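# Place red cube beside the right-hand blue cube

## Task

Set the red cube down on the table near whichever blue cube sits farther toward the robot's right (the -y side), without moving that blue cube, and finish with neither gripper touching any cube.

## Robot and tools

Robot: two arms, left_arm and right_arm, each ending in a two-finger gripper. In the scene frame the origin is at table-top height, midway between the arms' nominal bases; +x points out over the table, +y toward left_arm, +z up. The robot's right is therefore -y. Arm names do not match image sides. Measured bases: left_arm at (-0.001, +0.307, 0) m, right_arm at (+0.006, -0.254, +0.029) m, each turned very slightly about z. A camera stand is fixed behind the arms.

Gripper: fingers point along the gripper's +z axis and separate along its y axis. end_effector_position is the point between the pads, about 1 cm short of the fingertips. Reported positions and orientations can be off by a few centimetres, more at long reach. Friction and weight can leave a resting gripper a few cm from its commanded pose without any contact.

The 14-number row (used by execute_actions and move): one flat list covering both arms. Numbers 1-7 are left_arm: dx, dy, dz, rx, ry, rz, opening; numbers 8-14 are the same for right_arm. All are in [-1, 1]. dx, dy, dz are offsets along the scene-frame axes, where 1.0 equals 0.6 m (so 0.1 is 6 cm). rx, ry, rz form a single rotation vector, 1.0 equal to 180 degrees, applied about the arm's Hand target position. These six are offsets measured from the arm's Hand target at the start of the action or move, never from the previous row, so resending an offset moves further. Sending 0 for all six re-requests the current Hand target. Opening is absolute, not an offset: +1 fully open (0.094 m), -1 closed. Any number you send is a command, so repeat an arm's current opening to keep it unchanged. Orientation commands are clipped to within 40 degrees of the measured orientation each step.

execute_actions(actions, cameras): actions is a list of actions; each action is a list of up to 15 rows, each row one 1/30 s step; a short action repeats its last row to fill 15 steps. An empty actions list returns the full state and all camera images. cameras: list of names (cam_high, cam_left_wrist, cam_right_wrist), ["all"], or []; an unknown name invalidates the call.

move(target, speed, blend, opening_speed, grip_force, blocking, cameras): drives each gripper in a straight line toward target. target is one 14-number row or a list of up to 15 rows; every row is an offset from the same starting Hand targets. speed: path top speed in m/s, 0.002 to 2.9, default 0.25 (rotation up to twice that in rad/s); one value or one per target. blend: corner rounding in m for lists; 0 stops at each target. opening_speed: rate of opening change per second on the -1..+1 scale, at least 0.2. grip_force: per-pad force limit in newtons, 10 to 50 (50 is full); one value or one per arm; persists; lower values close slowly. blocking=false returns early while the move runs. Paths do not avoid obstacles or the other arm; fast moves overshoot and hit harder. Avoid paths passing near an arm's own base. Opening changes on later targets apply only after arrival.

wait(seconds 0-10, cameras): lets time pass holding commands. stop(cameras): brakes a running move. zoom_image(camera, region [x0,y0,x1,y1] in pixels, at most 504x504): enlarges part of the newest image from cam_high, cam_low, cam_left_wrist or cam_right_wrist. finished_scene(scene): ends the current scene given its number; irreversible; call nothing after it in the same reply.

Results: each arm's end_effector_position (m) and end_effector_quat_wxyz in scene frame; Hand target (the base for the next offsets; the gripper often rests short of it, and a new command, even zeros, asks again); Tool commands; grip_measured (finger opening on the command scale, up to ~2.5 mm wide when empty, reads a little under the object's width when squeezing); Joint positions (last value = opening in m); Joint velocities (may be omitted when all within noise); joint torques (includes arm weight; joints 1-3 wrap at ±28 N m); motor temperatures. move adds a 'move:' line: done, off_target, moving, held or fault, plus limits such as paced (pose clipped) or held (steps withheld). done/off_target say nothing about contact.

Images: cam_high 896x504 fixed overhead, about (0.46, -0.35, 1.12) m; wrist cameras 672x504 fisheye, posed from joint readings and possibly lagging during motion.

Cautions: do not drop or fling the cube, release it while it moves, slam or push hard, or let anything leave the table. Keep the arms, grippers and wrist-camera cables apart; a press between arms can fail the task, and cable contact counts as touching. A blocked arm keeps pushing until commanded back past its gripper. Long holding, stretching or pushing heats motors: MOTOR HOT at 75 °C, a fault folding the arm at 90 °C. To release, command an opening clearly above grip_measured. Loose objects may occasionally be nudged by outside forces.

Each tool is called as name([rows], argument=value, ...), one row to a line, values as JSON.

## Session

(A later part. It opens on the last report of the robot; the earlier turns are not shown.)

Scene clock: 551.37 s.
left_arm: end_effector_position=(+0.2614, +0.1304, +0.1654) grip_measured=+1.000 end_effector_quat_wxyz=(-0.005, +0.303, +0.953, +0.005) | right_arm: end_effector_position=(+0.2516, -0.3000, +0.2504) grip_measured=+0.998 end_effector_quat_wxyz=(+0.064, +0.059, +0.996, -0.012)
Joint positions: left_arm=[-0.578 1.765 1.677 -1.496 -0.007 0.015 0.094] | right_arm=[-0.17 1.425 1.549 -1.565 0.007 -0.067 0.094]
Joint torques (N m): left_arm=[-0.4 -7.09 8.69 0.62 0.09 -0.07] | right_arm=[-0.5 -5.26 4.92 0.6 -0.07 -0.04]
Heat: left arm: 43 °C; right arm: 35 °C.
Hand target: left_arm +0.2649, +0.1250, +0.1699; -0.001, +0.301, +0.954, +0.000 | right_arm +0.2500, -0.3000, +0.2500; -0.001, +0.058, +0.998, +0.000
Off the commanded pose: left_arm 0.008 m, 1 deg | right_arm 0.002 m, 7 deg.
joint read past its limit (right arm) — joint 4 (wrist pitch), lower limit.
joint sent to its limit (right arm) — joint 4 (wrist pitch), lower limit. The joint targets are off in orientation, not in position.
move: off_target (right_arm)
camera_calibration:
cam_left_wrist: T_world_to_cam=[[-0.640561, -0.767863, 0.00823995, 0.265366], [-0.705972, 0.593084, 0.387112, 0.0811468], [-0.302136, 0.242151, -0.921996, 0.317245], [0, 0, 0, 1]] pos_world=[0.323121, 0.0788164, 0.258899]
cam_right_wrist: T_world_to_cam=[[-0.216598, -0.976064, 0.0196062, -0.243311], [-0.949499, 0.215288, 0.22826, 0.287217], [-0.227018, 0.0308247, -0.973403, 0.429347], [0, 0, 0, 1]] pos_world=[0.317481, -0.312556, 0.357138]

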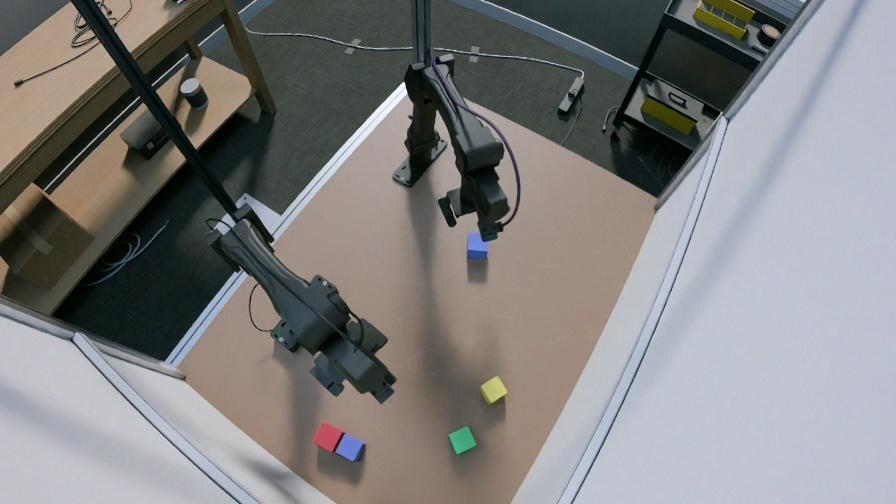

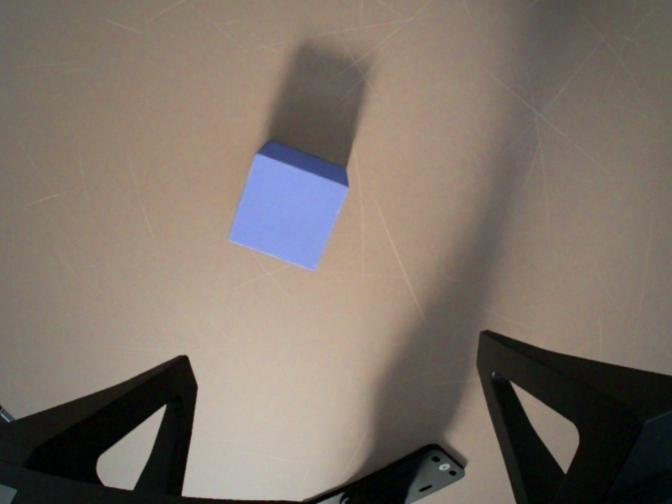

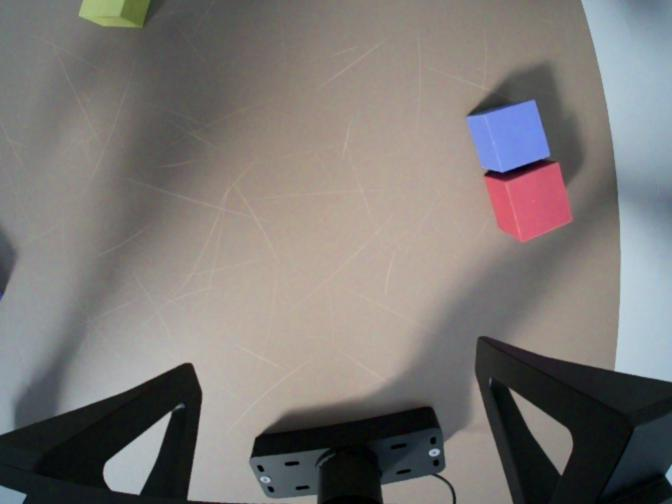

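move(target=[0.2583,-0.175,-0.0667,0,0,0,1, 0,0,0,0,0,0,1], speed=0.5, cameras=["all"])

zoom_image(camera="cam_left_wrist", region=[168, 0, 504, 252])

zoom_image(camera="cam_high", region=[430, 210, 530, 285])

Scene clock: 580.53 s.
left_arm: end_effector_position=(+0.4186, +0.0226, +0.1275) grip_measured=+1.000 end_effector_quat_wxyz=(+0.084, +0.302, +0.949, -0.022) | right_arm: end_effector_position=(+0.2516, -0.3000, +0.2504) grip_measured=+0.998 end_effector_quat_wxyz=(+0.064, +0.059, +0.996, -0.012)
Joint positions: left_arm=[-0.578 2.5 2.657 -1.554 -0.006 0.015 0.094] | right_arm=[-0.17 1.425 1.549 -1.565 0.007 -0.067 0.094]
Joint torques (N m): left_arm=[-0.08 -13.49 7.97 0.96 0.07 -0.05] | right_arm=[-0.5 -5.26 4.92 0.6 -0.07 -0.04]
Motor temperatures (°C): left_arm=[21 24 32 37 23 22 22] | right_arm=[21 34 30 25 22 23 22]
Heat: left arm: 37 °C; right arm: 34 °C.
Hand target: left_arm +0.4199, +0.0199, +0.1299; +0.000, +0.301, +0.954, +0.000 | right_arm +0.2500, -0.3000, +0.2500; -0.001, +0.058, +0.998, +0.000
Off the commanded pose: left_arm 0.004 m, 10 deg | right_arm 0.002 m, 8 deg.
joint read past its limit (right arm) — joint 4 (wrist pitch), lower limit.
joint sent to its limit (left arm) — joint 4 (wrist pitch), lower limit. The joint targets are off in orientation, not in position.
joint sent to its limit (right arm) — joint 4 (wrist pitch), lower limit. The joint targets are off in orientation, not in position.
move: off_target (left_arm, right_arm)
camera_calibration:
cam_left_wrist: T_world_to_cam=[[-0.640562, -0.767852, -0.00914312, 0.285874], [-0.752076, 0.624907, 0.20946, 0.311994], [-0.155121, 0.141049, -0.977774, 0.303684], [0, 0, 0, 1]] pos_world=[0.46487, -0.0182924, 0.234198]
cam_right_wrist: T_world_to_cam=[[-0.216598, -0.976064, 0.0196062, -0.243311], [-0.949499, 0.215288, 0.22826, 0.287217], [-0.227018, 0.0308247, -0.973403, 0.429347], [0, 0, 0, 1]] pos_world=[0.317481, -0.312556, 0.357138]

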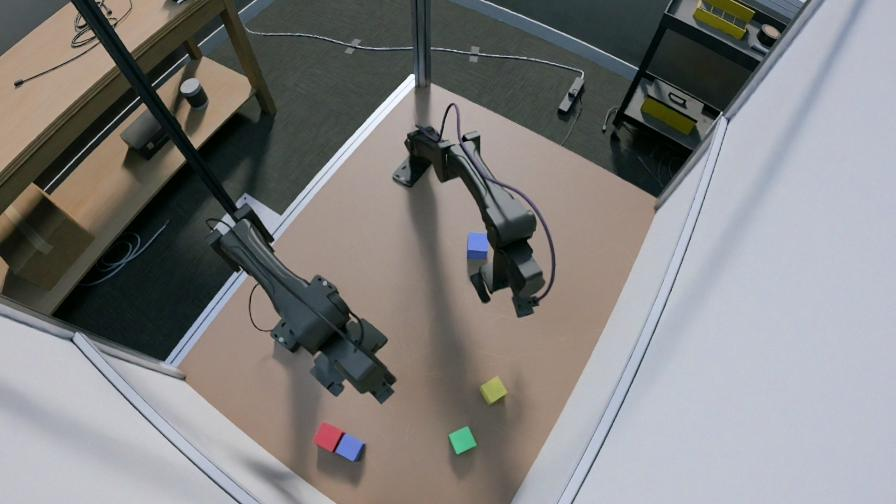

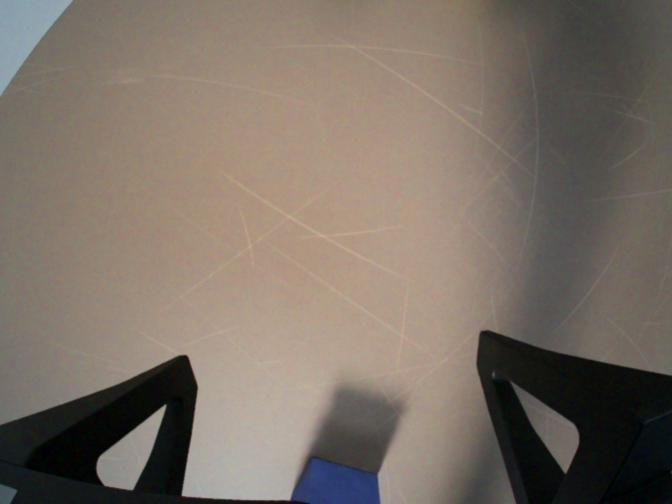

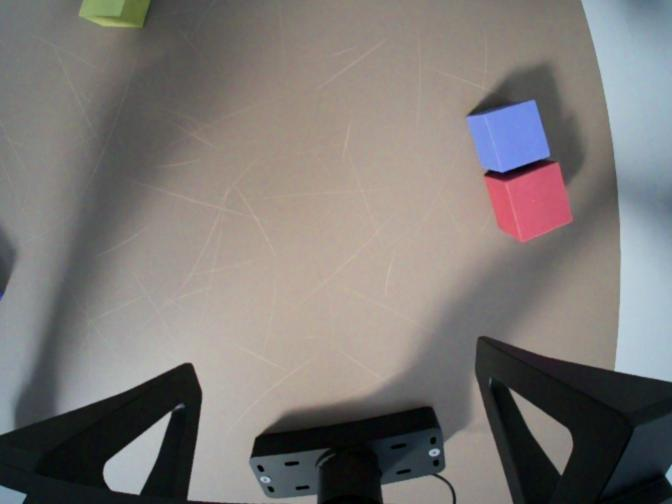

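Scaled by 1.500 from the camera's 672x504 image, which has a finer 960x720 frame.

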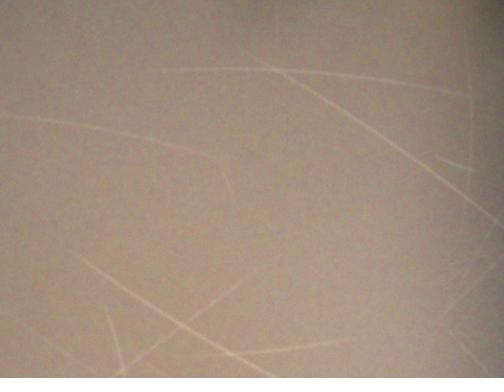

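Scaled by 5.040 from the camera's 896x504 image, which has a finer 1280x720 frame.

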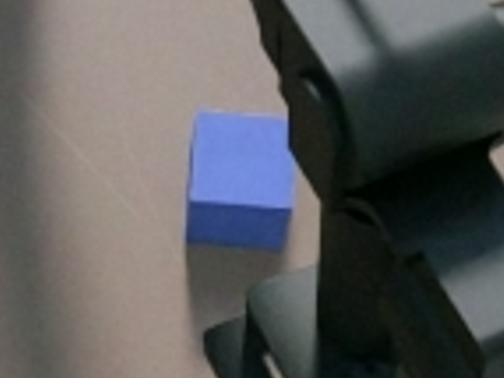

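move([
  [-0.2205,0.2018,-0.0332,0,0,-0.127,1, 0,0,0,0,0,0,1],
  [-0.2205,0.2018,-0.1715,0,0,-0.127,-0.05, 0,0,0,0,0,0,1],
  [-0.2205,0.2018,-0.0165,0,0,-0.127,-0.05, 0,0,0,0,0,0,1],
], speed=[0.6, 0.2, 0.3], blend=[0.03, 0, 0], opening_speed=2, cameras=["all"])

Scene clock: 683.20 s.
left_arm: end_effector_position=(+0.2833, +0.1419, +0.1095) grip_measured=+0.105 end_effector_quat_wxyz=(-0.015, +0.484, +0.875, +0.006) | right_arm: end_effector_position=(+0.2516, -0.3000, +0.2504) grip_measured=+0.998 end_effector_quat_wxyz=(+0.064, +0.059, +0.996, -0.012)
Joint positions: left_arm=[-0.513 1.819 1.521 -1.302 -0.01 0.475 0.052] | right_arm=[-0.17 1.425 1.549 -1.565 0.007 -0.067 0.094]
Joint torques (N m): left_arm=[0.98 -10.36 7.94 0.59 0.11 0.11] | right_arm=[-0.5 -5.27 4.92 0.6 -0.07 -0.05]
Motor temperatures (°C): left_arm=[21 30 32 32 23 22 22] | right_arm=[21 32 30 25 22 23 22]
Heat: left arm: 32 °C; right arm: 32 °C.
Hand target: left_arm +0.2876, +0.1411, +0.1200; -0.001, +0.484, +0.875, +0.000 | right_arm +0.2500, -0.3000, +0.2500; -0.001, +0.058, +0.998, +0.000
Off the commanded pose: left_arm 0.011 m, 2 deg | right_arm 0.002 m, 8 deg.
joint read past its limit (right arm) — joint 4 (wrist pitch), lower limit.
joint sent to its limit (right arm) — joint 4 (wrist pitch), lower limit. The joint targets are off in orientation, not in position.
move: off_target (left_arm, right_arm)
camera_calibration:
cam_left_wrist: T_world_to_cam=[[-0.886553, -0.462167, 0.0206266, 0.313806], [-0.415793, 0.815559, 0.402468, -0.00403375], [-0.20283, 0.348233, -0.915202, 0.225498], [0, 0, 0, 1]] pos_world=[0.322266, 0.0697944, 0.201527]
cam_right_wrist: T_world_to_cam=[[-0.216598, -0.976064, 0.0196062, -0.243311], [-0.949499, 0.215288, 0.22826, 0.287217], [-0.227018, 0.0308247, -0.973403, 0.429347], [0, 0, 0, 1]] pos_world=[0.317481, -0.312556, 0.357138]

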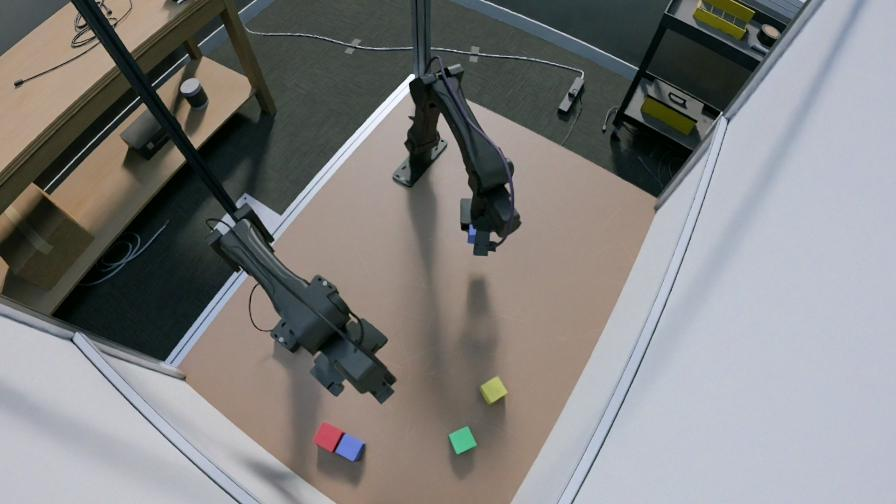

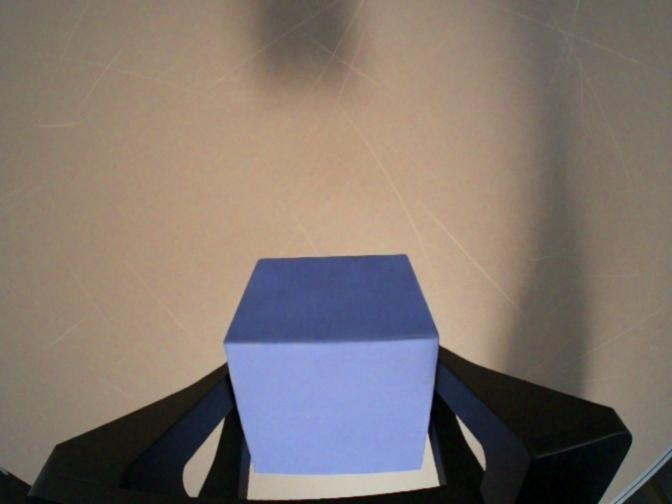

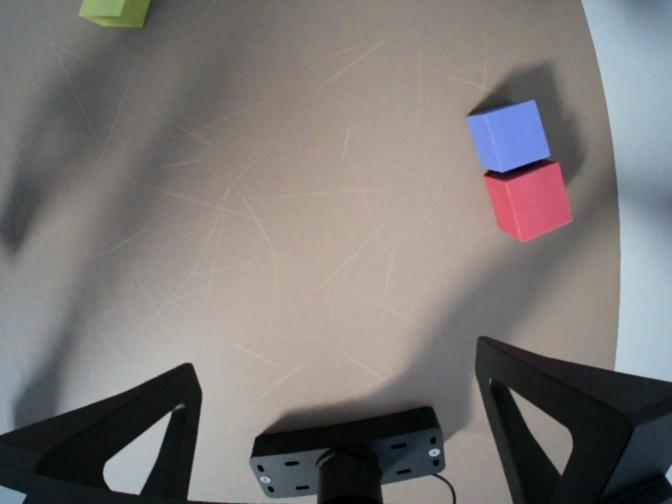

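move([
  [0.1207,-0.1518,-0.05,0,0,0,-0.05, 0,0,0,0,0,0,1],
  [0.1207,-0.1518,-0.1533,0,0,0,1, 0,0,0,0,0,0,1],
  [0.1207,-0.1518,0.0333,0,0,0,1, 0,0,0,0,0,0,1],
  [-0.0627,0.1815,0.15,0,0,0,1, 0,0,0,0,0,0,1],
], speed=[0.5, 0.15, 0.3, 0.6], blend=[0.02, 0, 0.05, 0], opening_speed=2, cameras=["all"])

zoom_image(camera="cam_high", region=[460, 230, 560, 305])

zoom_image(camera="cam_left_wrist", region=[168, 0, 504, 252])

Scene clock: 714.07 s.
left_arm: end_effector_position=(+0.2510, +0.2510, +0.2142) grip_measured=+0.998 end_effector_quat_wxyz=(+0.044, +0.481, +0.876, +0.019) | right_arm: end_effector_position=(+0.2516, -0.3000, +0.2504) grip_measured=+0.998 end_effector_quat_wxyz=(+0.064, +0.059, +0.996, -0.012)
Joint positions: left_arm=[-0.21 1.481 1.572 -1.567 -0.013 0.772 0.094] | right_arm=[-0.17 1.425 1.549 -1.565 0.007 -0.067 0.094]
Joint torques (N m): left_arm=[0.39 -4.74 4.51 0.95 0.12 0.11] | right_arm=[-0.49 -5.26 4.92 0.6 -0.08 -0.05]
Heat: left arm: 32 °C; right arm: 32 °C.
Hand target: left_arm +0.2500, +0.2500, +0.2100; +0.000, +0.484, +0.875, +0.000 | right_arm +0.2500, -0.3000, +0.2500; -0.001, +0.058, +0.998, +0.000
Off the commanded pose: left_arm 0.004 m, 6 deg | right_arm 0.002 m, 8 deg.
joint read past its limit (left arm) — joint 4 (wrist pitch), lower limit.
joint read past its limit (right arm) — joint 4 (wrist pitch), lower limit.
joint sent to its limit (left arm) — joint 4 (wrist pitch), lower limit. The joint targets are off in orientation, not in position.
joint sent to its limit (right arm) — joint 4 (wrist pitch), lower limit. The joint targets are off in orientation, not in position.
move: off_target (left_arm, right_arm)
camera_calibration:
cam_left_wrist: T_world_to_cam=[[-0.881032, -0.468428, -0.0660083, 0.352035], [-0.462971, 0.825155, 0.323694, -0.122187], [-0.0971603, 0.315745, -0.943857, 0.264559], [0, 0, 0, 1]] pos_world=[0.27929, 0.182193, 0.312494]
cam_right_wrist: T_world_to_cam=[[-0.216598, -0.976064, 0.0196062, -0.243311], [-0.949499, 0.215288, 0.22826, 0.287217], [-0.227018, 0.0308247, -0.973403, 0.429347], [0, 0, 0, 1]] pos_world=[0.317481, -0.312556, 0.357138]

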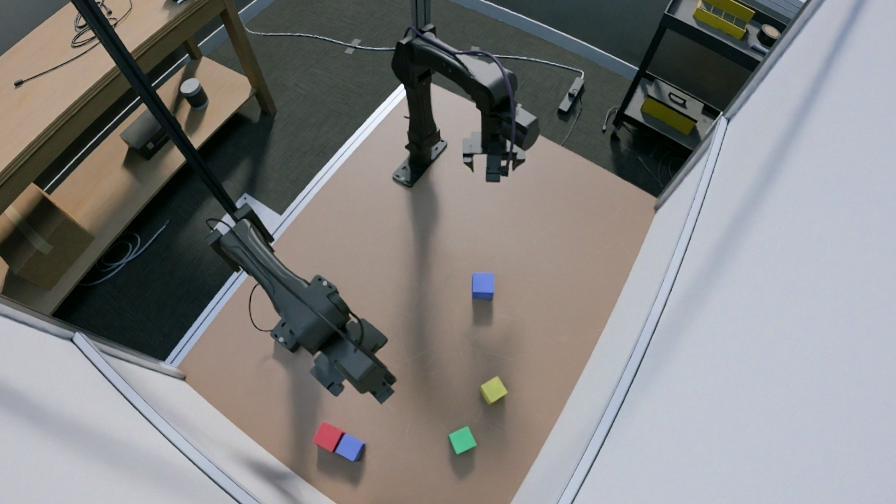

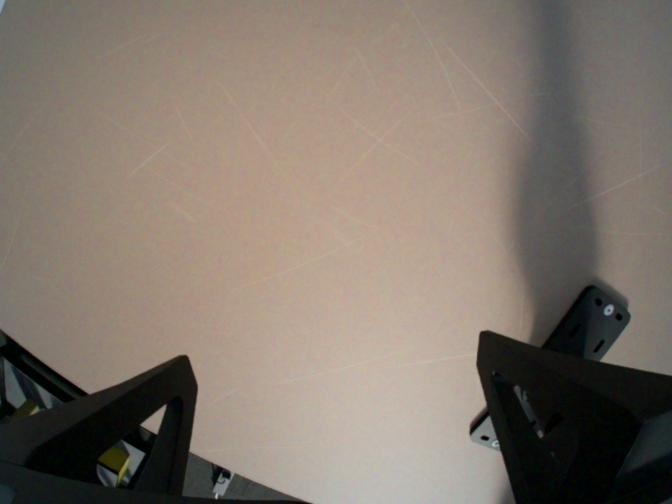

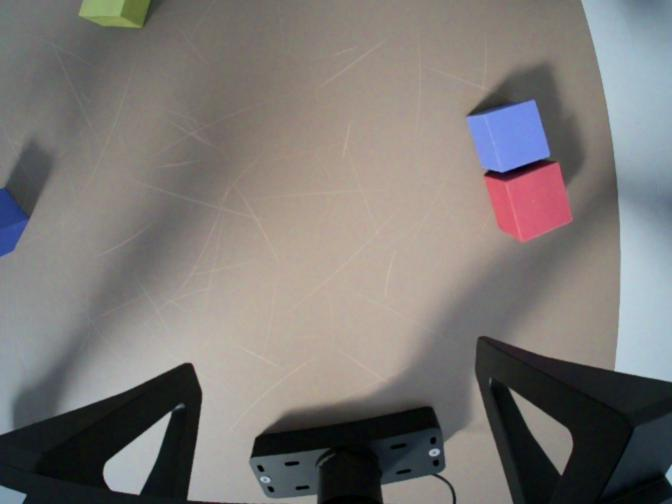

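Scaled by 5.040 from the camera's 896x504 image, which has a finer 1280x720 frame.

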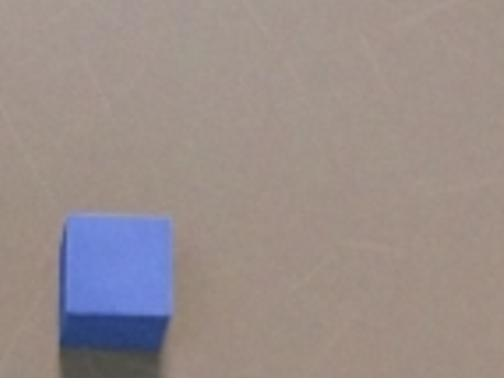

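Scaled by 1.500 from the camera's 672x504 image, which has a finer 960x720 frame.

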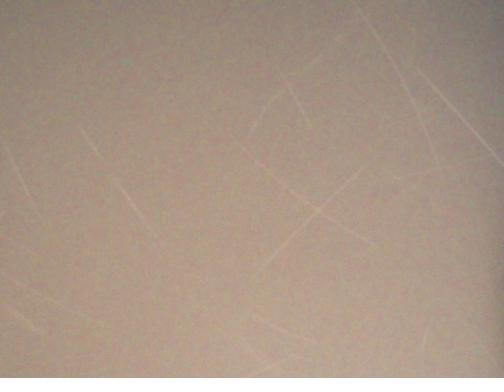

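move(target=[0.1583,-0.325,-0.1333,0,0,0.127,1, 0,0,0,0,0,0,1], speed=0.6, cameras=["cam_left_wrist"])

zoom_image(camera="cam_left_wrist", region=[168, 100, 504, 352])

Scene clock: 738.17 s.
left_arm: end_effector_position=(+0.3404, +0.0557, +0.1308) grip_measured=+0.998 end_effector_quat_wxyz=(-0.001, +0.306, +0.952, -0.003) | right_arm: end_effector_position=(+0.2516, -0.3000, +0.2504) grip_measured=+0.998 end_effector_quat_wxyz=(+0.064, +0.059, +0.996, -0.012)
Joint positions: left_arm=[-0.613 2.211 2.175 -1.535 0.006 -0.013 0.094] | right_arm=[-0.17 1.425 1.549 -1.565 0.007 -0.067 0.094]
Joint torques (N m): left_arm=[0.28 -10.55 8.34 0.65 -0.04 -0.11] | right_arm=[-0.49 -5.24 4.92 0.6 -0.08 -0.05]
Heat: left arm: 30 °C; right arm: 32 °C.
Hand target: left_arm +0.3449, +0.0549, +0.1300; +0.000, +0.301, +0.954, +0.000 | right_arm +0.2500, -0.3000, +0.2500; -0.001, +0.058, +0.998, +0.000
Off the commanded pose: left_arm 0.005 m, 1 deg | right_arm 0.002 m, 8 deg.
joint read past its limit (right arm) — joint 4 (wrist pitch), lower limit.
joint sent to its limit (right arm) — joint 4 (wrist pitch), lower limit. The joint targets are off in orientation, not in position.
move: off_target (right_arm)
camera_calibration:
cam_left_wrist: T_world_to_cam=[[-0.645239, -0.76373, 0.0195717, 0.258783], [-0.703425, 0.603896, 0.374838, 0.194792], [-0.298094, 0.228093, -0.926884, 0.327191], [0, 0, 0, 1]] pos_world=[0.401532, 0.00537588, 0.225187]
Images, in order (width x height): cam_left_wrist 672x504.

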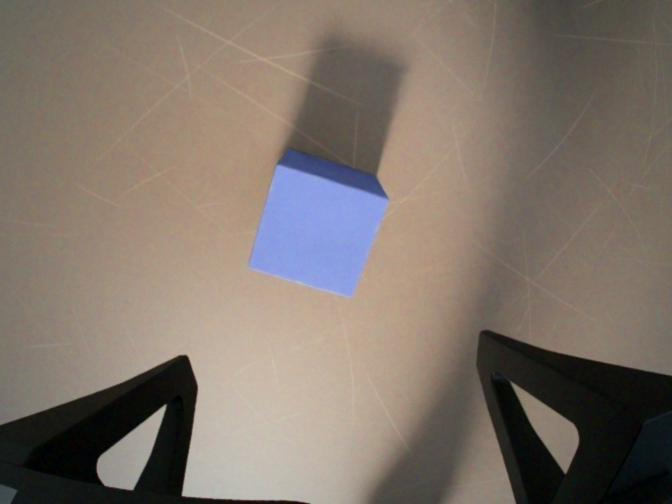

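Scaled by 1.500 from the camera's 672x504 image, which has a finer 960x720 frame.

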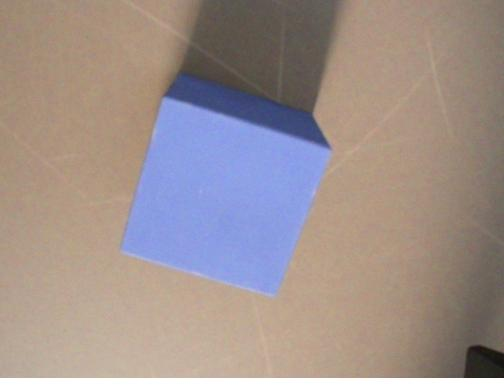

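zoom_image(camera="cam_left_wrist", region=[0, 0, 504, 378])

execute_actions(actions=[], cameras=["cam_high"])

zoom_image(camera="cam_high", region=[300, 405, 380, 465])

Scaled by 1.000.

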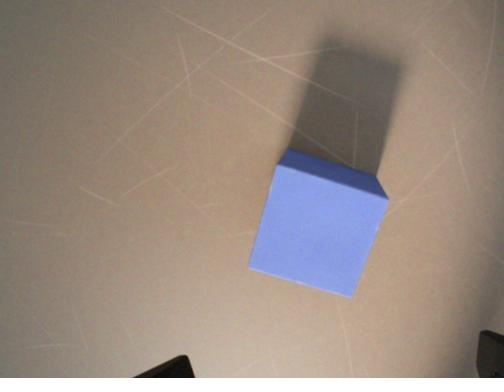

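Scene clock: 833.13 s.
left_arm: end_effector_position=(+0.3403, +0.0557, +0.1308) grip_measured=+0.998 end_effector_quat_wxyz=(-0.002, +0.306, +0.952, -0.003) | right_arm: end_effector_position=(+0.2516, -0.3000, +0.2504) grip_measured=+0.998 end_effector_quat_wxyz=(+0.064, +0.059, +0.996, -0.012)
Joint positions: left_arm=[-0.613 2.211 2.175 -1.536 0.006 -0.013 0.094] | right_arm=[-0.17 1.425 1.549 -1.565 0.007 -0.067 0.094]
Joint velocities: within noise
Joint torques (N m): left_arm=[0.29 -10.56 8.32 0.63 -0.04 -0.08] | right_arm=[-0.5 -5.24 4.92 0.6 -0.07 -0.05]
Motor temperatures (°C): left_arm=[21 32 34 27 23 22 22] | right_arm=[21 31 29 25 22 23 21]
Heat: left arm: 34 °C; right arm: 31 °C.
Hand target: left_arm +0.3449, +0.0549, +0.1300; +0.000, +0.301, +0.954, +0.000 | right_arm +0.2500, -0.3000, +0.2500; -0.001, +0.058, +0.998, +0.000
Tool commands: left_gripper/opening=+1.0 right_gripper/opening=+1.0
Off the commanded pose: left_arm 0.005 m, 1 deg | right_arm 0.002 m, 8 deg.
joint read past its limit (right arm) — joint 4 (wrist pitch), lower limit.
Images, in order (width x height): cam_high 896x504.

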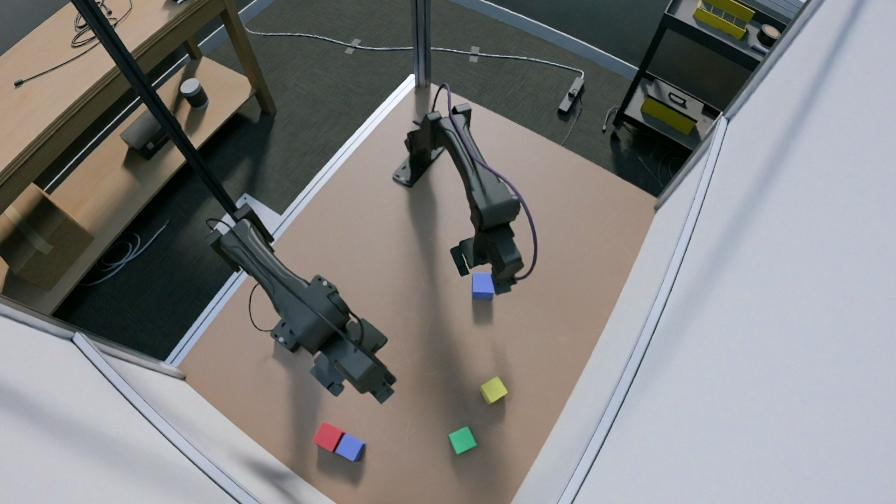

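Scaled by 6.300 from the camera's 896x504 image, which has a finer 1280x720 frame.

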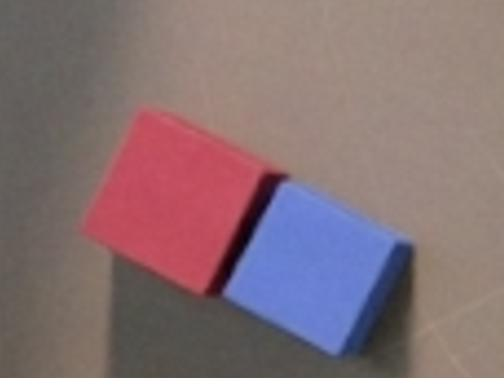

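move([
  [0,0,0,0,0,0,1, -0.0133,-0.2837,-0.2333,0,0,0.076,1],
  [0,0,0,0,0,0,1, -0.0133,-0.2837,-0.375,0,0,0.076,-0.05],
  [0,0,0,0,0,0,1, -0.0133,-0.2837,-0.2167,0,0,0.076,-0.05],
], speed=[0.6, 0.2, 0.3], blend=[0.03, 0, 0.03], opening_speed=2, cameras=["cam_right_wrist"])

move([
  [0,0,0,0,0,0,1, 0.077,0.1285,-0.05,0,0,-0.5,-0.05],
  [0,0,0,0,0,0,1, 0.077,0.1285,-0.155,0,0,-0.5,1],
  [0,0,0,0,0,0,1, 0.077,0.1285,0.0167,0,0,-0.5,1],
], speed=[0.6, 0.15, 0.3], blend=[0.03, 0, 0], opening_speed=2, cameras=["all"])

zoom_image(camera="cam_right_wrist", region=[168, 50, 504, 302])

Scene clock: 910.93 s.
left_arm: end_effector_position=(+0.3403, +0.0557, +0.1308) grip_measured=+0.998 end_effector_quat_wxyz=(-0.002, +0.306, +0.952, -0.003) | right_arm: end_effector_position=(+0.2392, -0.4698, +0.1129) grip_measured=+0.086 end_effector_quat_wxyz=(-0.012, -0.060, +0.998, -0.001)
Joint positions: left_arm=[-0.613 2.211 2.175 -1.536 0.006 -0.013 0.094] | right_arm=[-0.724 1.773 1.362 -1.175 0.019 -0.86 0.051]
Joint torques (N m): left_arm=[0.28 -10.54 8.34 0.63 -0.05 -0.09] | right_arm=[-0.43 -9.31 7.02 0.21 -0.17 -0.04]
Heat: left arm: 35 °C; right arm: 31 °C.
Hand target: left_arm +0.3449, +0.0549, +0.1300; +0.000, +0.301, +0.954, +0.000 | right_arm +0.2421, -0.4702, +0.1200; +0.000, -0.061, +0.998, +0.000
Off the commanded pose: left_arm 0.005 m, 1 deg | right_arm 0.008 m, 1 deg.
move: done
camera_calibration:
cam_right_wrist: T_world_to_cam=[[0.0239142, -0.999511, 0.0201573, -0.477636], [-0.926839, -0.0146092, 0.375174, 0.21341], [-0.374696, -0.0276546, -0.926735, 0.30052], [0, 0, 0, 1]] pos_world=[0.321823, -0.465974, 0.208065]
Images, in order (width x height): cam_right_wrist 672x504.

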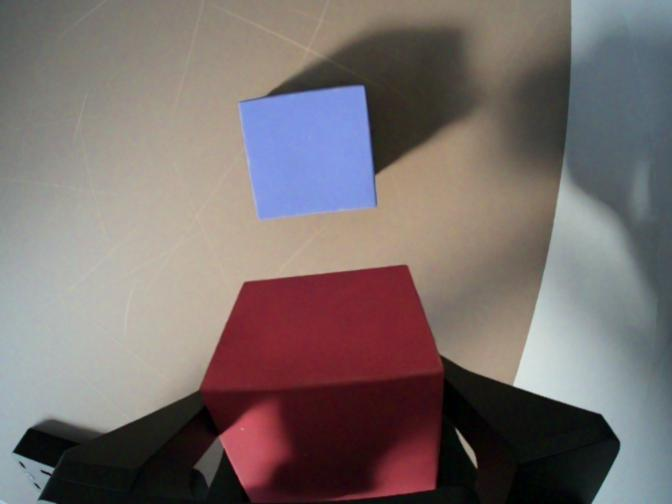

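Scene clock: 915.73 s.
left_arm: end_effector_position=(+0.3403, +0.0557, +0.1308) grip_measured=+0.998 end_effector_quat_wxyz=(-0.002, +0.306, +0.952, -0.003) | right_arm: end_effector_position=(+0.2875, -0.3928, +0.1255) grip_measured=+0.998 end_effector_quat_wxyz=(-0.004, +0.662, +0.749, +0.004)
Joint positions: left_arm=[-0.613 2.211 2.175 -1.536 0.006 -0.013 0.094] | right_arm=[-0.453 1.743 1.376 -1.211 -0.01 0.978 0.094]
Joint torques (N m): left_arm=[0.24 -10.56 8.34 0.64 -0.03 -0.09] | right_arm=[0.57 -8.55 6.82 0.2 0.06 0.1]
Heat: left arm: 35 °C; right arm: 31 °C.
Hand target: left_arm +0.3449, +0.0549, +0.1300; +0.000, +0.301, +0.954, +0.000 | right_arm +0.2883, -0.3932, +0.1301; -0.001, +0.663, +0.749, +0.000
Off the commanded pose: left_arm 0.005 m, 1 deg | right_arm 0.005 m, 1 deg.
move: done
camera_calibration:
cam_left_wrist: T_world_to_cam=[[-0.645214, -0.76375, 0.0196073, 0.258765], [-0.703314, 0.60379, 0.375215, 0.194662], [-0.29841, 0.228304, -0.92673, 0.327282], [0, 0, 0, 1]] pos_world=[0.401531, 0.00537651, 0.225188]
cam_right_wrist: T_world_to_cam=[[-0.999477, -0.0271532, 0.0175697, 0.2744], [-0.0189017, 0.931234, 0.363932, 0.366465], [-0.0262434, 0.36341, -0.93126, 0.386398], [0, 0, 0, 1]] pos_world=[0.291324, -0.474235, 0.221647]

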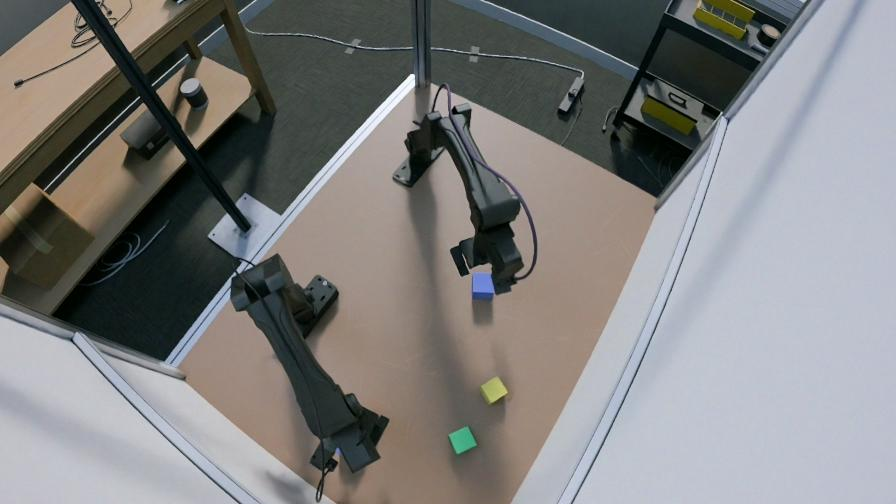

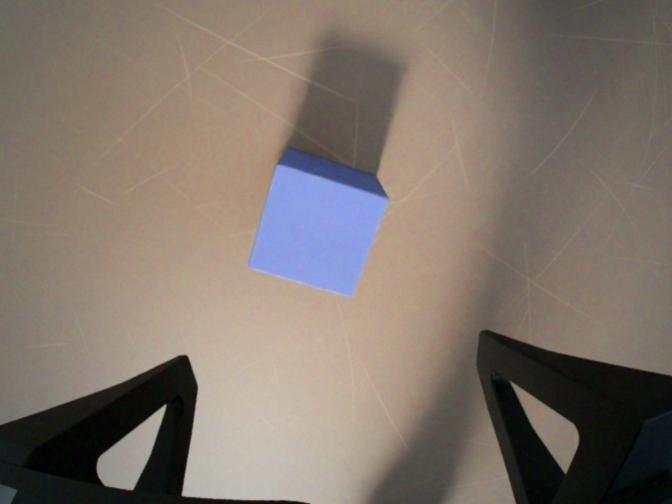

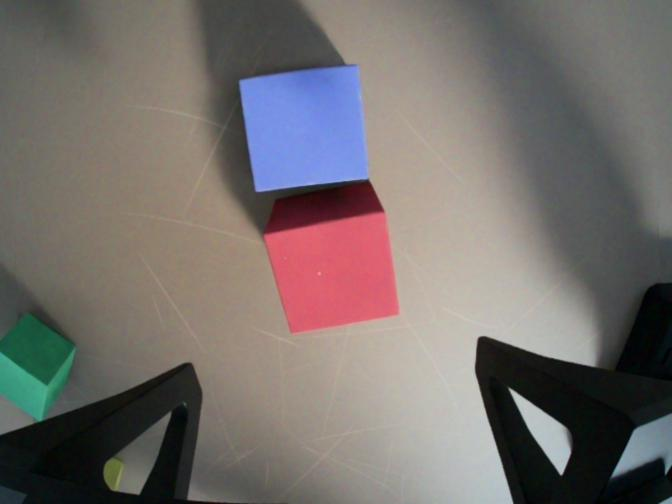

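Scaled by 1.500 from the camera's 672x504 image, which has a finer 960x720 frame.

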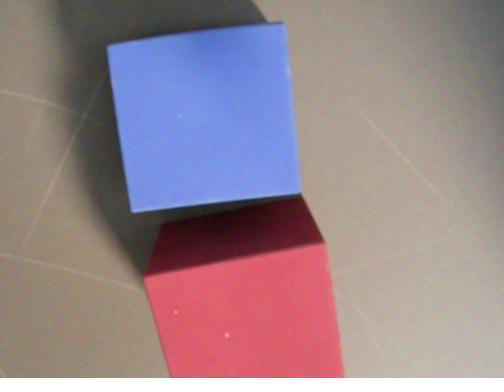

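move([
  [0,0,0,0,0,0,1, 0,0,-0.175,0,0,0,-0.05],
  [0,0,0,0,0,0,1, 0,0.013,-0.1,0,0,0,-0.05],
  [0,0,0,0,0,0,1, 0,0.013,-0.172,0,0,0,1],
  [0,0,0,0,0,0,1, 0,0.013,0,0,0,0,1],
], speed=[0.2, 0.15, 0.12, 0.3], opening_speed=2, cameras=["cam_right_wrist", "cam_high"])

zoom_image(camera="cam_right_wrist", region=[168, 50, 504, 302])

Scene clock: 959.53 s.
left_arm: end_effector_position=(+0.3403, +0.0557, +0.1308) grip_measured=+0.998 end_effector_quat_wxyz=(-0.002, +0.306, +0.952, -0.003) | right_arm: end_effector_position=(+0.2894, -0.3810, +0.1257) grip_measured=+0.998 end_effector_quat_wxyz=(-0.006, +0.659, +0.752, +0.009)
Joint positions: left_arm=[-0.613 2.211 2.175 -1.536 0.006 -0.013 0.094] | right_arm=[-0.421 1.73 1.362 -1.209 -0.02 1.001 0.094]
Joint torques (N m): left_arm=[0.29 -10.56 8.35 0.63 -0.04 -0.1] | right_arm=[-0.25 -8.36 6.79 0.21 0.15 0.1]
Heat: left arm: 35 °C; right arm: 32 °C.
Hand target: left_arm +0.3449, +0.0549, +0.1300; +0.000, +0.301, +0.954, +0.000 | right_arm +0.2882, -0.3853, +0.1300; -0.001, +0.663, +0.749, +0.000
Off the commanded pose: left_arm 0.005 m, 1 deg | right_arm 0.006 m, 1 deg.
move: done; target 3's new opening was sent with right_arm's hand 0.039 m and 4 deg from that target
camera_calibration:
cam_right_wrist: T_world_to_cam=[[-0.99927, -0.0359557, 0.012885, 0.273798], [-0.0286018, 0.928008, 0.37146, 0.355985], [-0.0253135, 0.37082, -0.92836, 0.384576], [0, 0, 0, 1]] pos_world=[0.293515, -0.463121, 0.221263]
Images, in order (width x height): cam_high 896x504, cam_right_wrist 672x504.

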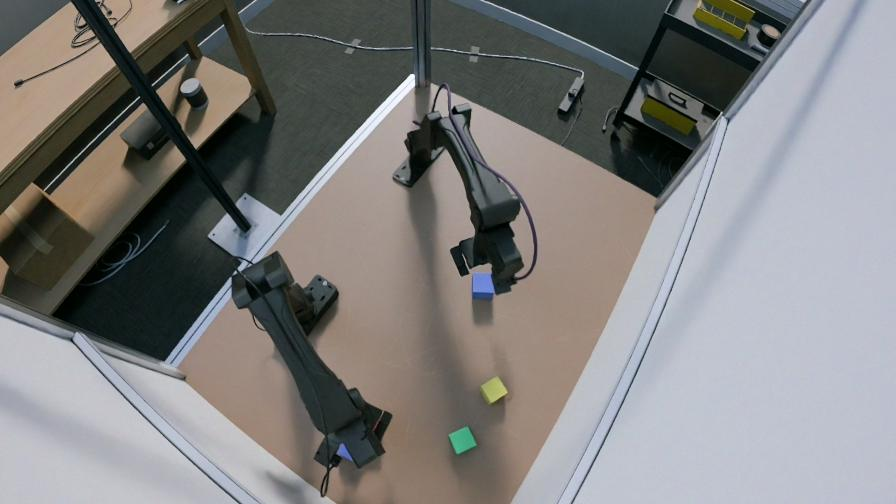

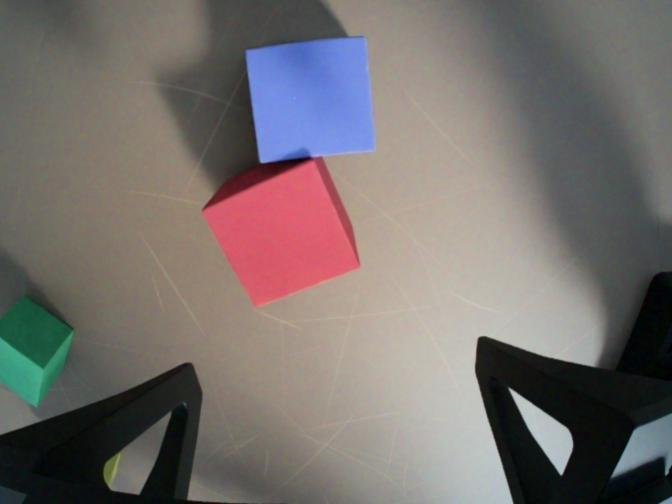

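Scaled by 1.500 from the camera's 672x504 image, which has a finer 960x720 frame.

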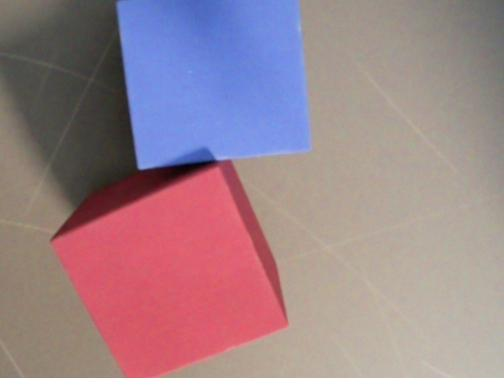

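move([
  [0,0,0,0,0,0,1, 0.041,-0.0243,-0.0333,0,0,0.108,0.5],
  [0,0,0,0,0,0,1, 0.041,-0.0243,-0.175,0,0,0.108,-0.05],
  [0,0,0,0,0,0,1, 0.041,-0.0243,-0.0167,0,0,0.108,-0.05],
], speed=[0.4, 0.2, 0.3], blend=[0.01, 0, 0], opening_speed=2, cameras=["cam_right_wrist"])

move([
  [0,0,0,0,0,0,1, -0.0367,0.0185,-0.05,0,0,-0.108,-0.05],
  [0,0,0,0,0,0,1, -0.0367,0.0185,-0.155,0,0,-0.108,1],
  [0,0,0,0,0,0,1, -0.0367,0.0185,0.0167,0,0,-0.108,1],
], speed=[0.6, 0.15, 0.3], blend=[0.01, 0, 0], opening_speed=2, cameras=["all"])

zoom_image(camera="cam_right_wrist", region=[168, 50, 504, 302])

Scene clock: 1020.17 s.
left_arm: end_effector_position=(+0.3403, +0.0557, +0.1308) grip_measured=+0.998 end_effector_quat_wxyz=(-0.002, +0.306, +0.952, -0.003) | right_arm: end_effector_position=(+0.3125, -0.3946, +0.1123) grip_measured=+0.081 end_effector_quat_wxyz=(-0.010, +0.527, +0.850, +0.006)
Joint positions: left_arm=[-0.613 2.211 2.175 -1.536 0.006 -0.013 0.094] | right_arm=[-0.426 1.849 1.455 -1.195 -0.014 0.669 0.051]
Joint torques (N m): left_arm=[0.31 -10.55 8.36 0.63 -0.05 -0.08] | right_arm=[-0.53 -10.14 7.05 0.2 0.11 -0.04]
Heat: left arm: 36 °C; right arm: 32 °C.
Hand target: left_arm +0.3449, +0.0549, +0.1300; +0.000, +0.301, +0.954, +0.000 | right_arm +0.3128, -0.3999, +0.1200; -0.001, +0.527, +0.850, +0.000
Off the commanded pose: left_arm 0.005 m, 1 deg | right_arm 0.009 m, 1 deg.
move: done
camera_calibration:
cam_right_wrist: T_world_to_cam=[[-0.934414, -0.355678, 0.019043, 0.149419], [-0.323216, 0.869169, 0.37427, 0.442829], [-0.149671, 0.343568, -0.927124, 0.405713], [0, 0, 0, 1]] pos_world=[0.343472, -0.471138, 0.207564]
Images, in order (width x height): cam_right_wrist 672x504.

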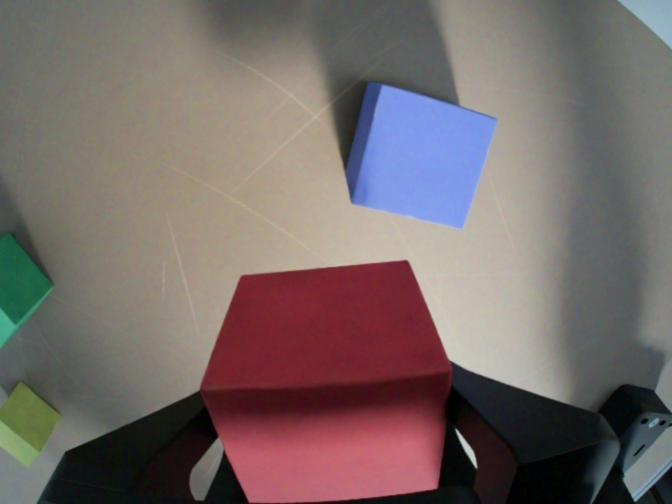

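Scene clock: 1023.93 s.
left_arm: end_effector_position=(+0.3403, +0.0557, +0.1308) grip_measured=+0.998 end_effector_quat_wxyz=(-0.002, +0.306, +0.952, -0.003) | right_arm: end_effector_position=(+0.2914, -0.3857, +0.1254) grip_measured=+0.998 end_effector_quat_wxyz=(-0.005, +0.659, +0.752, +0.006)
Joint positions: left_arm=[-0.613 2.211 2.175 -1.536 0.006 -0.013 0.094] | right_arm=[-0.429 1.745 1.378 -1.211 -0.014 0.994 0.094]
Joint torques (N m): left_arm=[0.28 -10.52 8.36 0.64 -0.04 -0.08] | right_arm=[-0.14 -8.59 6.83 0.2 0.11 0.1]
Heat: left arm: 36 °C; right arm: 32 °C.
Hand target: left_arm +0.3449, +0.0549, +0.1300; +0.000, +0.301, +0.954, +0.000 | right_arm +0.2909, -0.3888, +0.1300; -0.001, +0.663, +0.749, +0.000
Off the commanded pose: left_arm 0.005 m, 1 deg | right_arm 0.006 m, 1 deg.
move: done
camera_calibration:
cam_left_wrist: T_world_to_cam=[[-0.645214, -0.76375, 0.0196073, 0.258765], [-0.703314, 0.60379, 0.375215, 0.194662], [-0.29841, 0.228304, -0.92673, 0.327282], [0, 0, 0, 1]] pos_world=[0.401531, 0.00537651, 0.225188]
cam_right_wrist: T_world_to_cam=[[-0.999267, -0.0348534, 0.0158269, 0.275704], [-0.0266074, 0.929684, 0.367396, 0.361139], [-0.027519, 0.366706, -0.92993, 0.385297], [0, 0, 0, 1]] pos_world=[0.295714, -0.467426, 0.221254]

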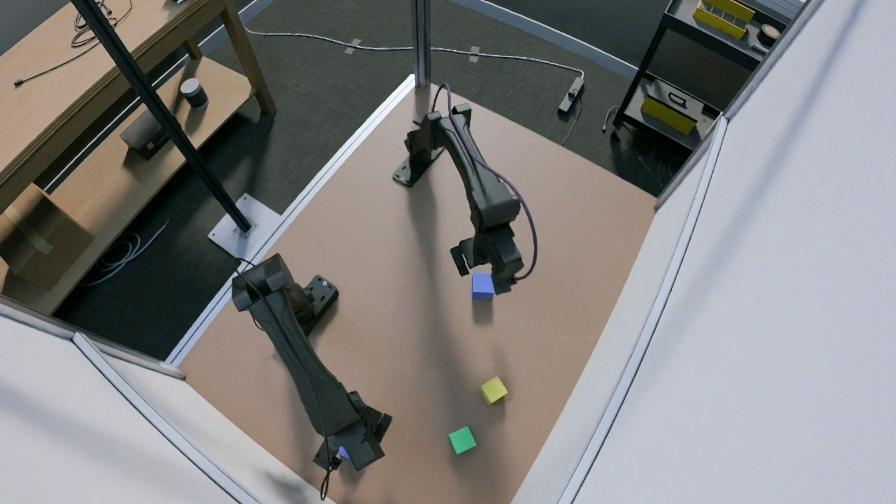

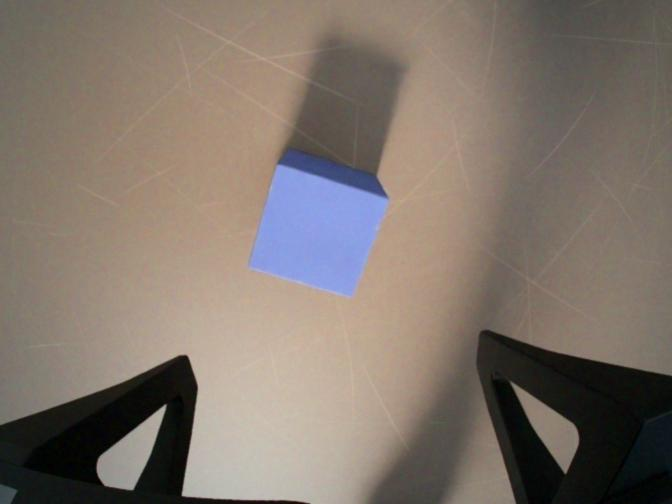

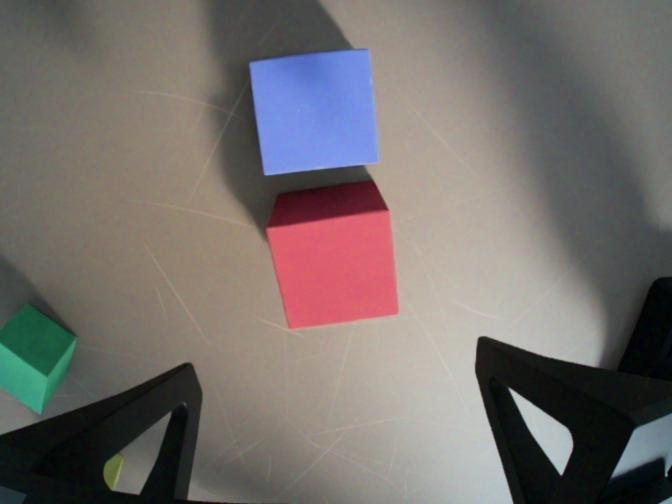

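Scaled by 1.500 from the camera's 672x504 image, which has a finer 960x720 frame.

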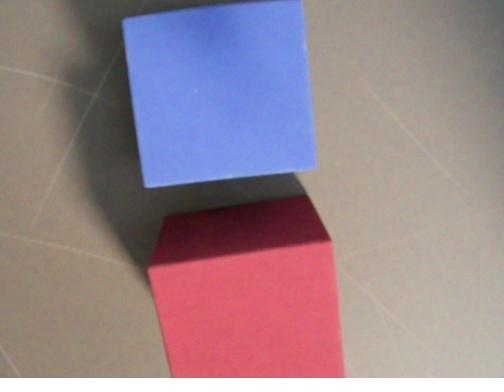

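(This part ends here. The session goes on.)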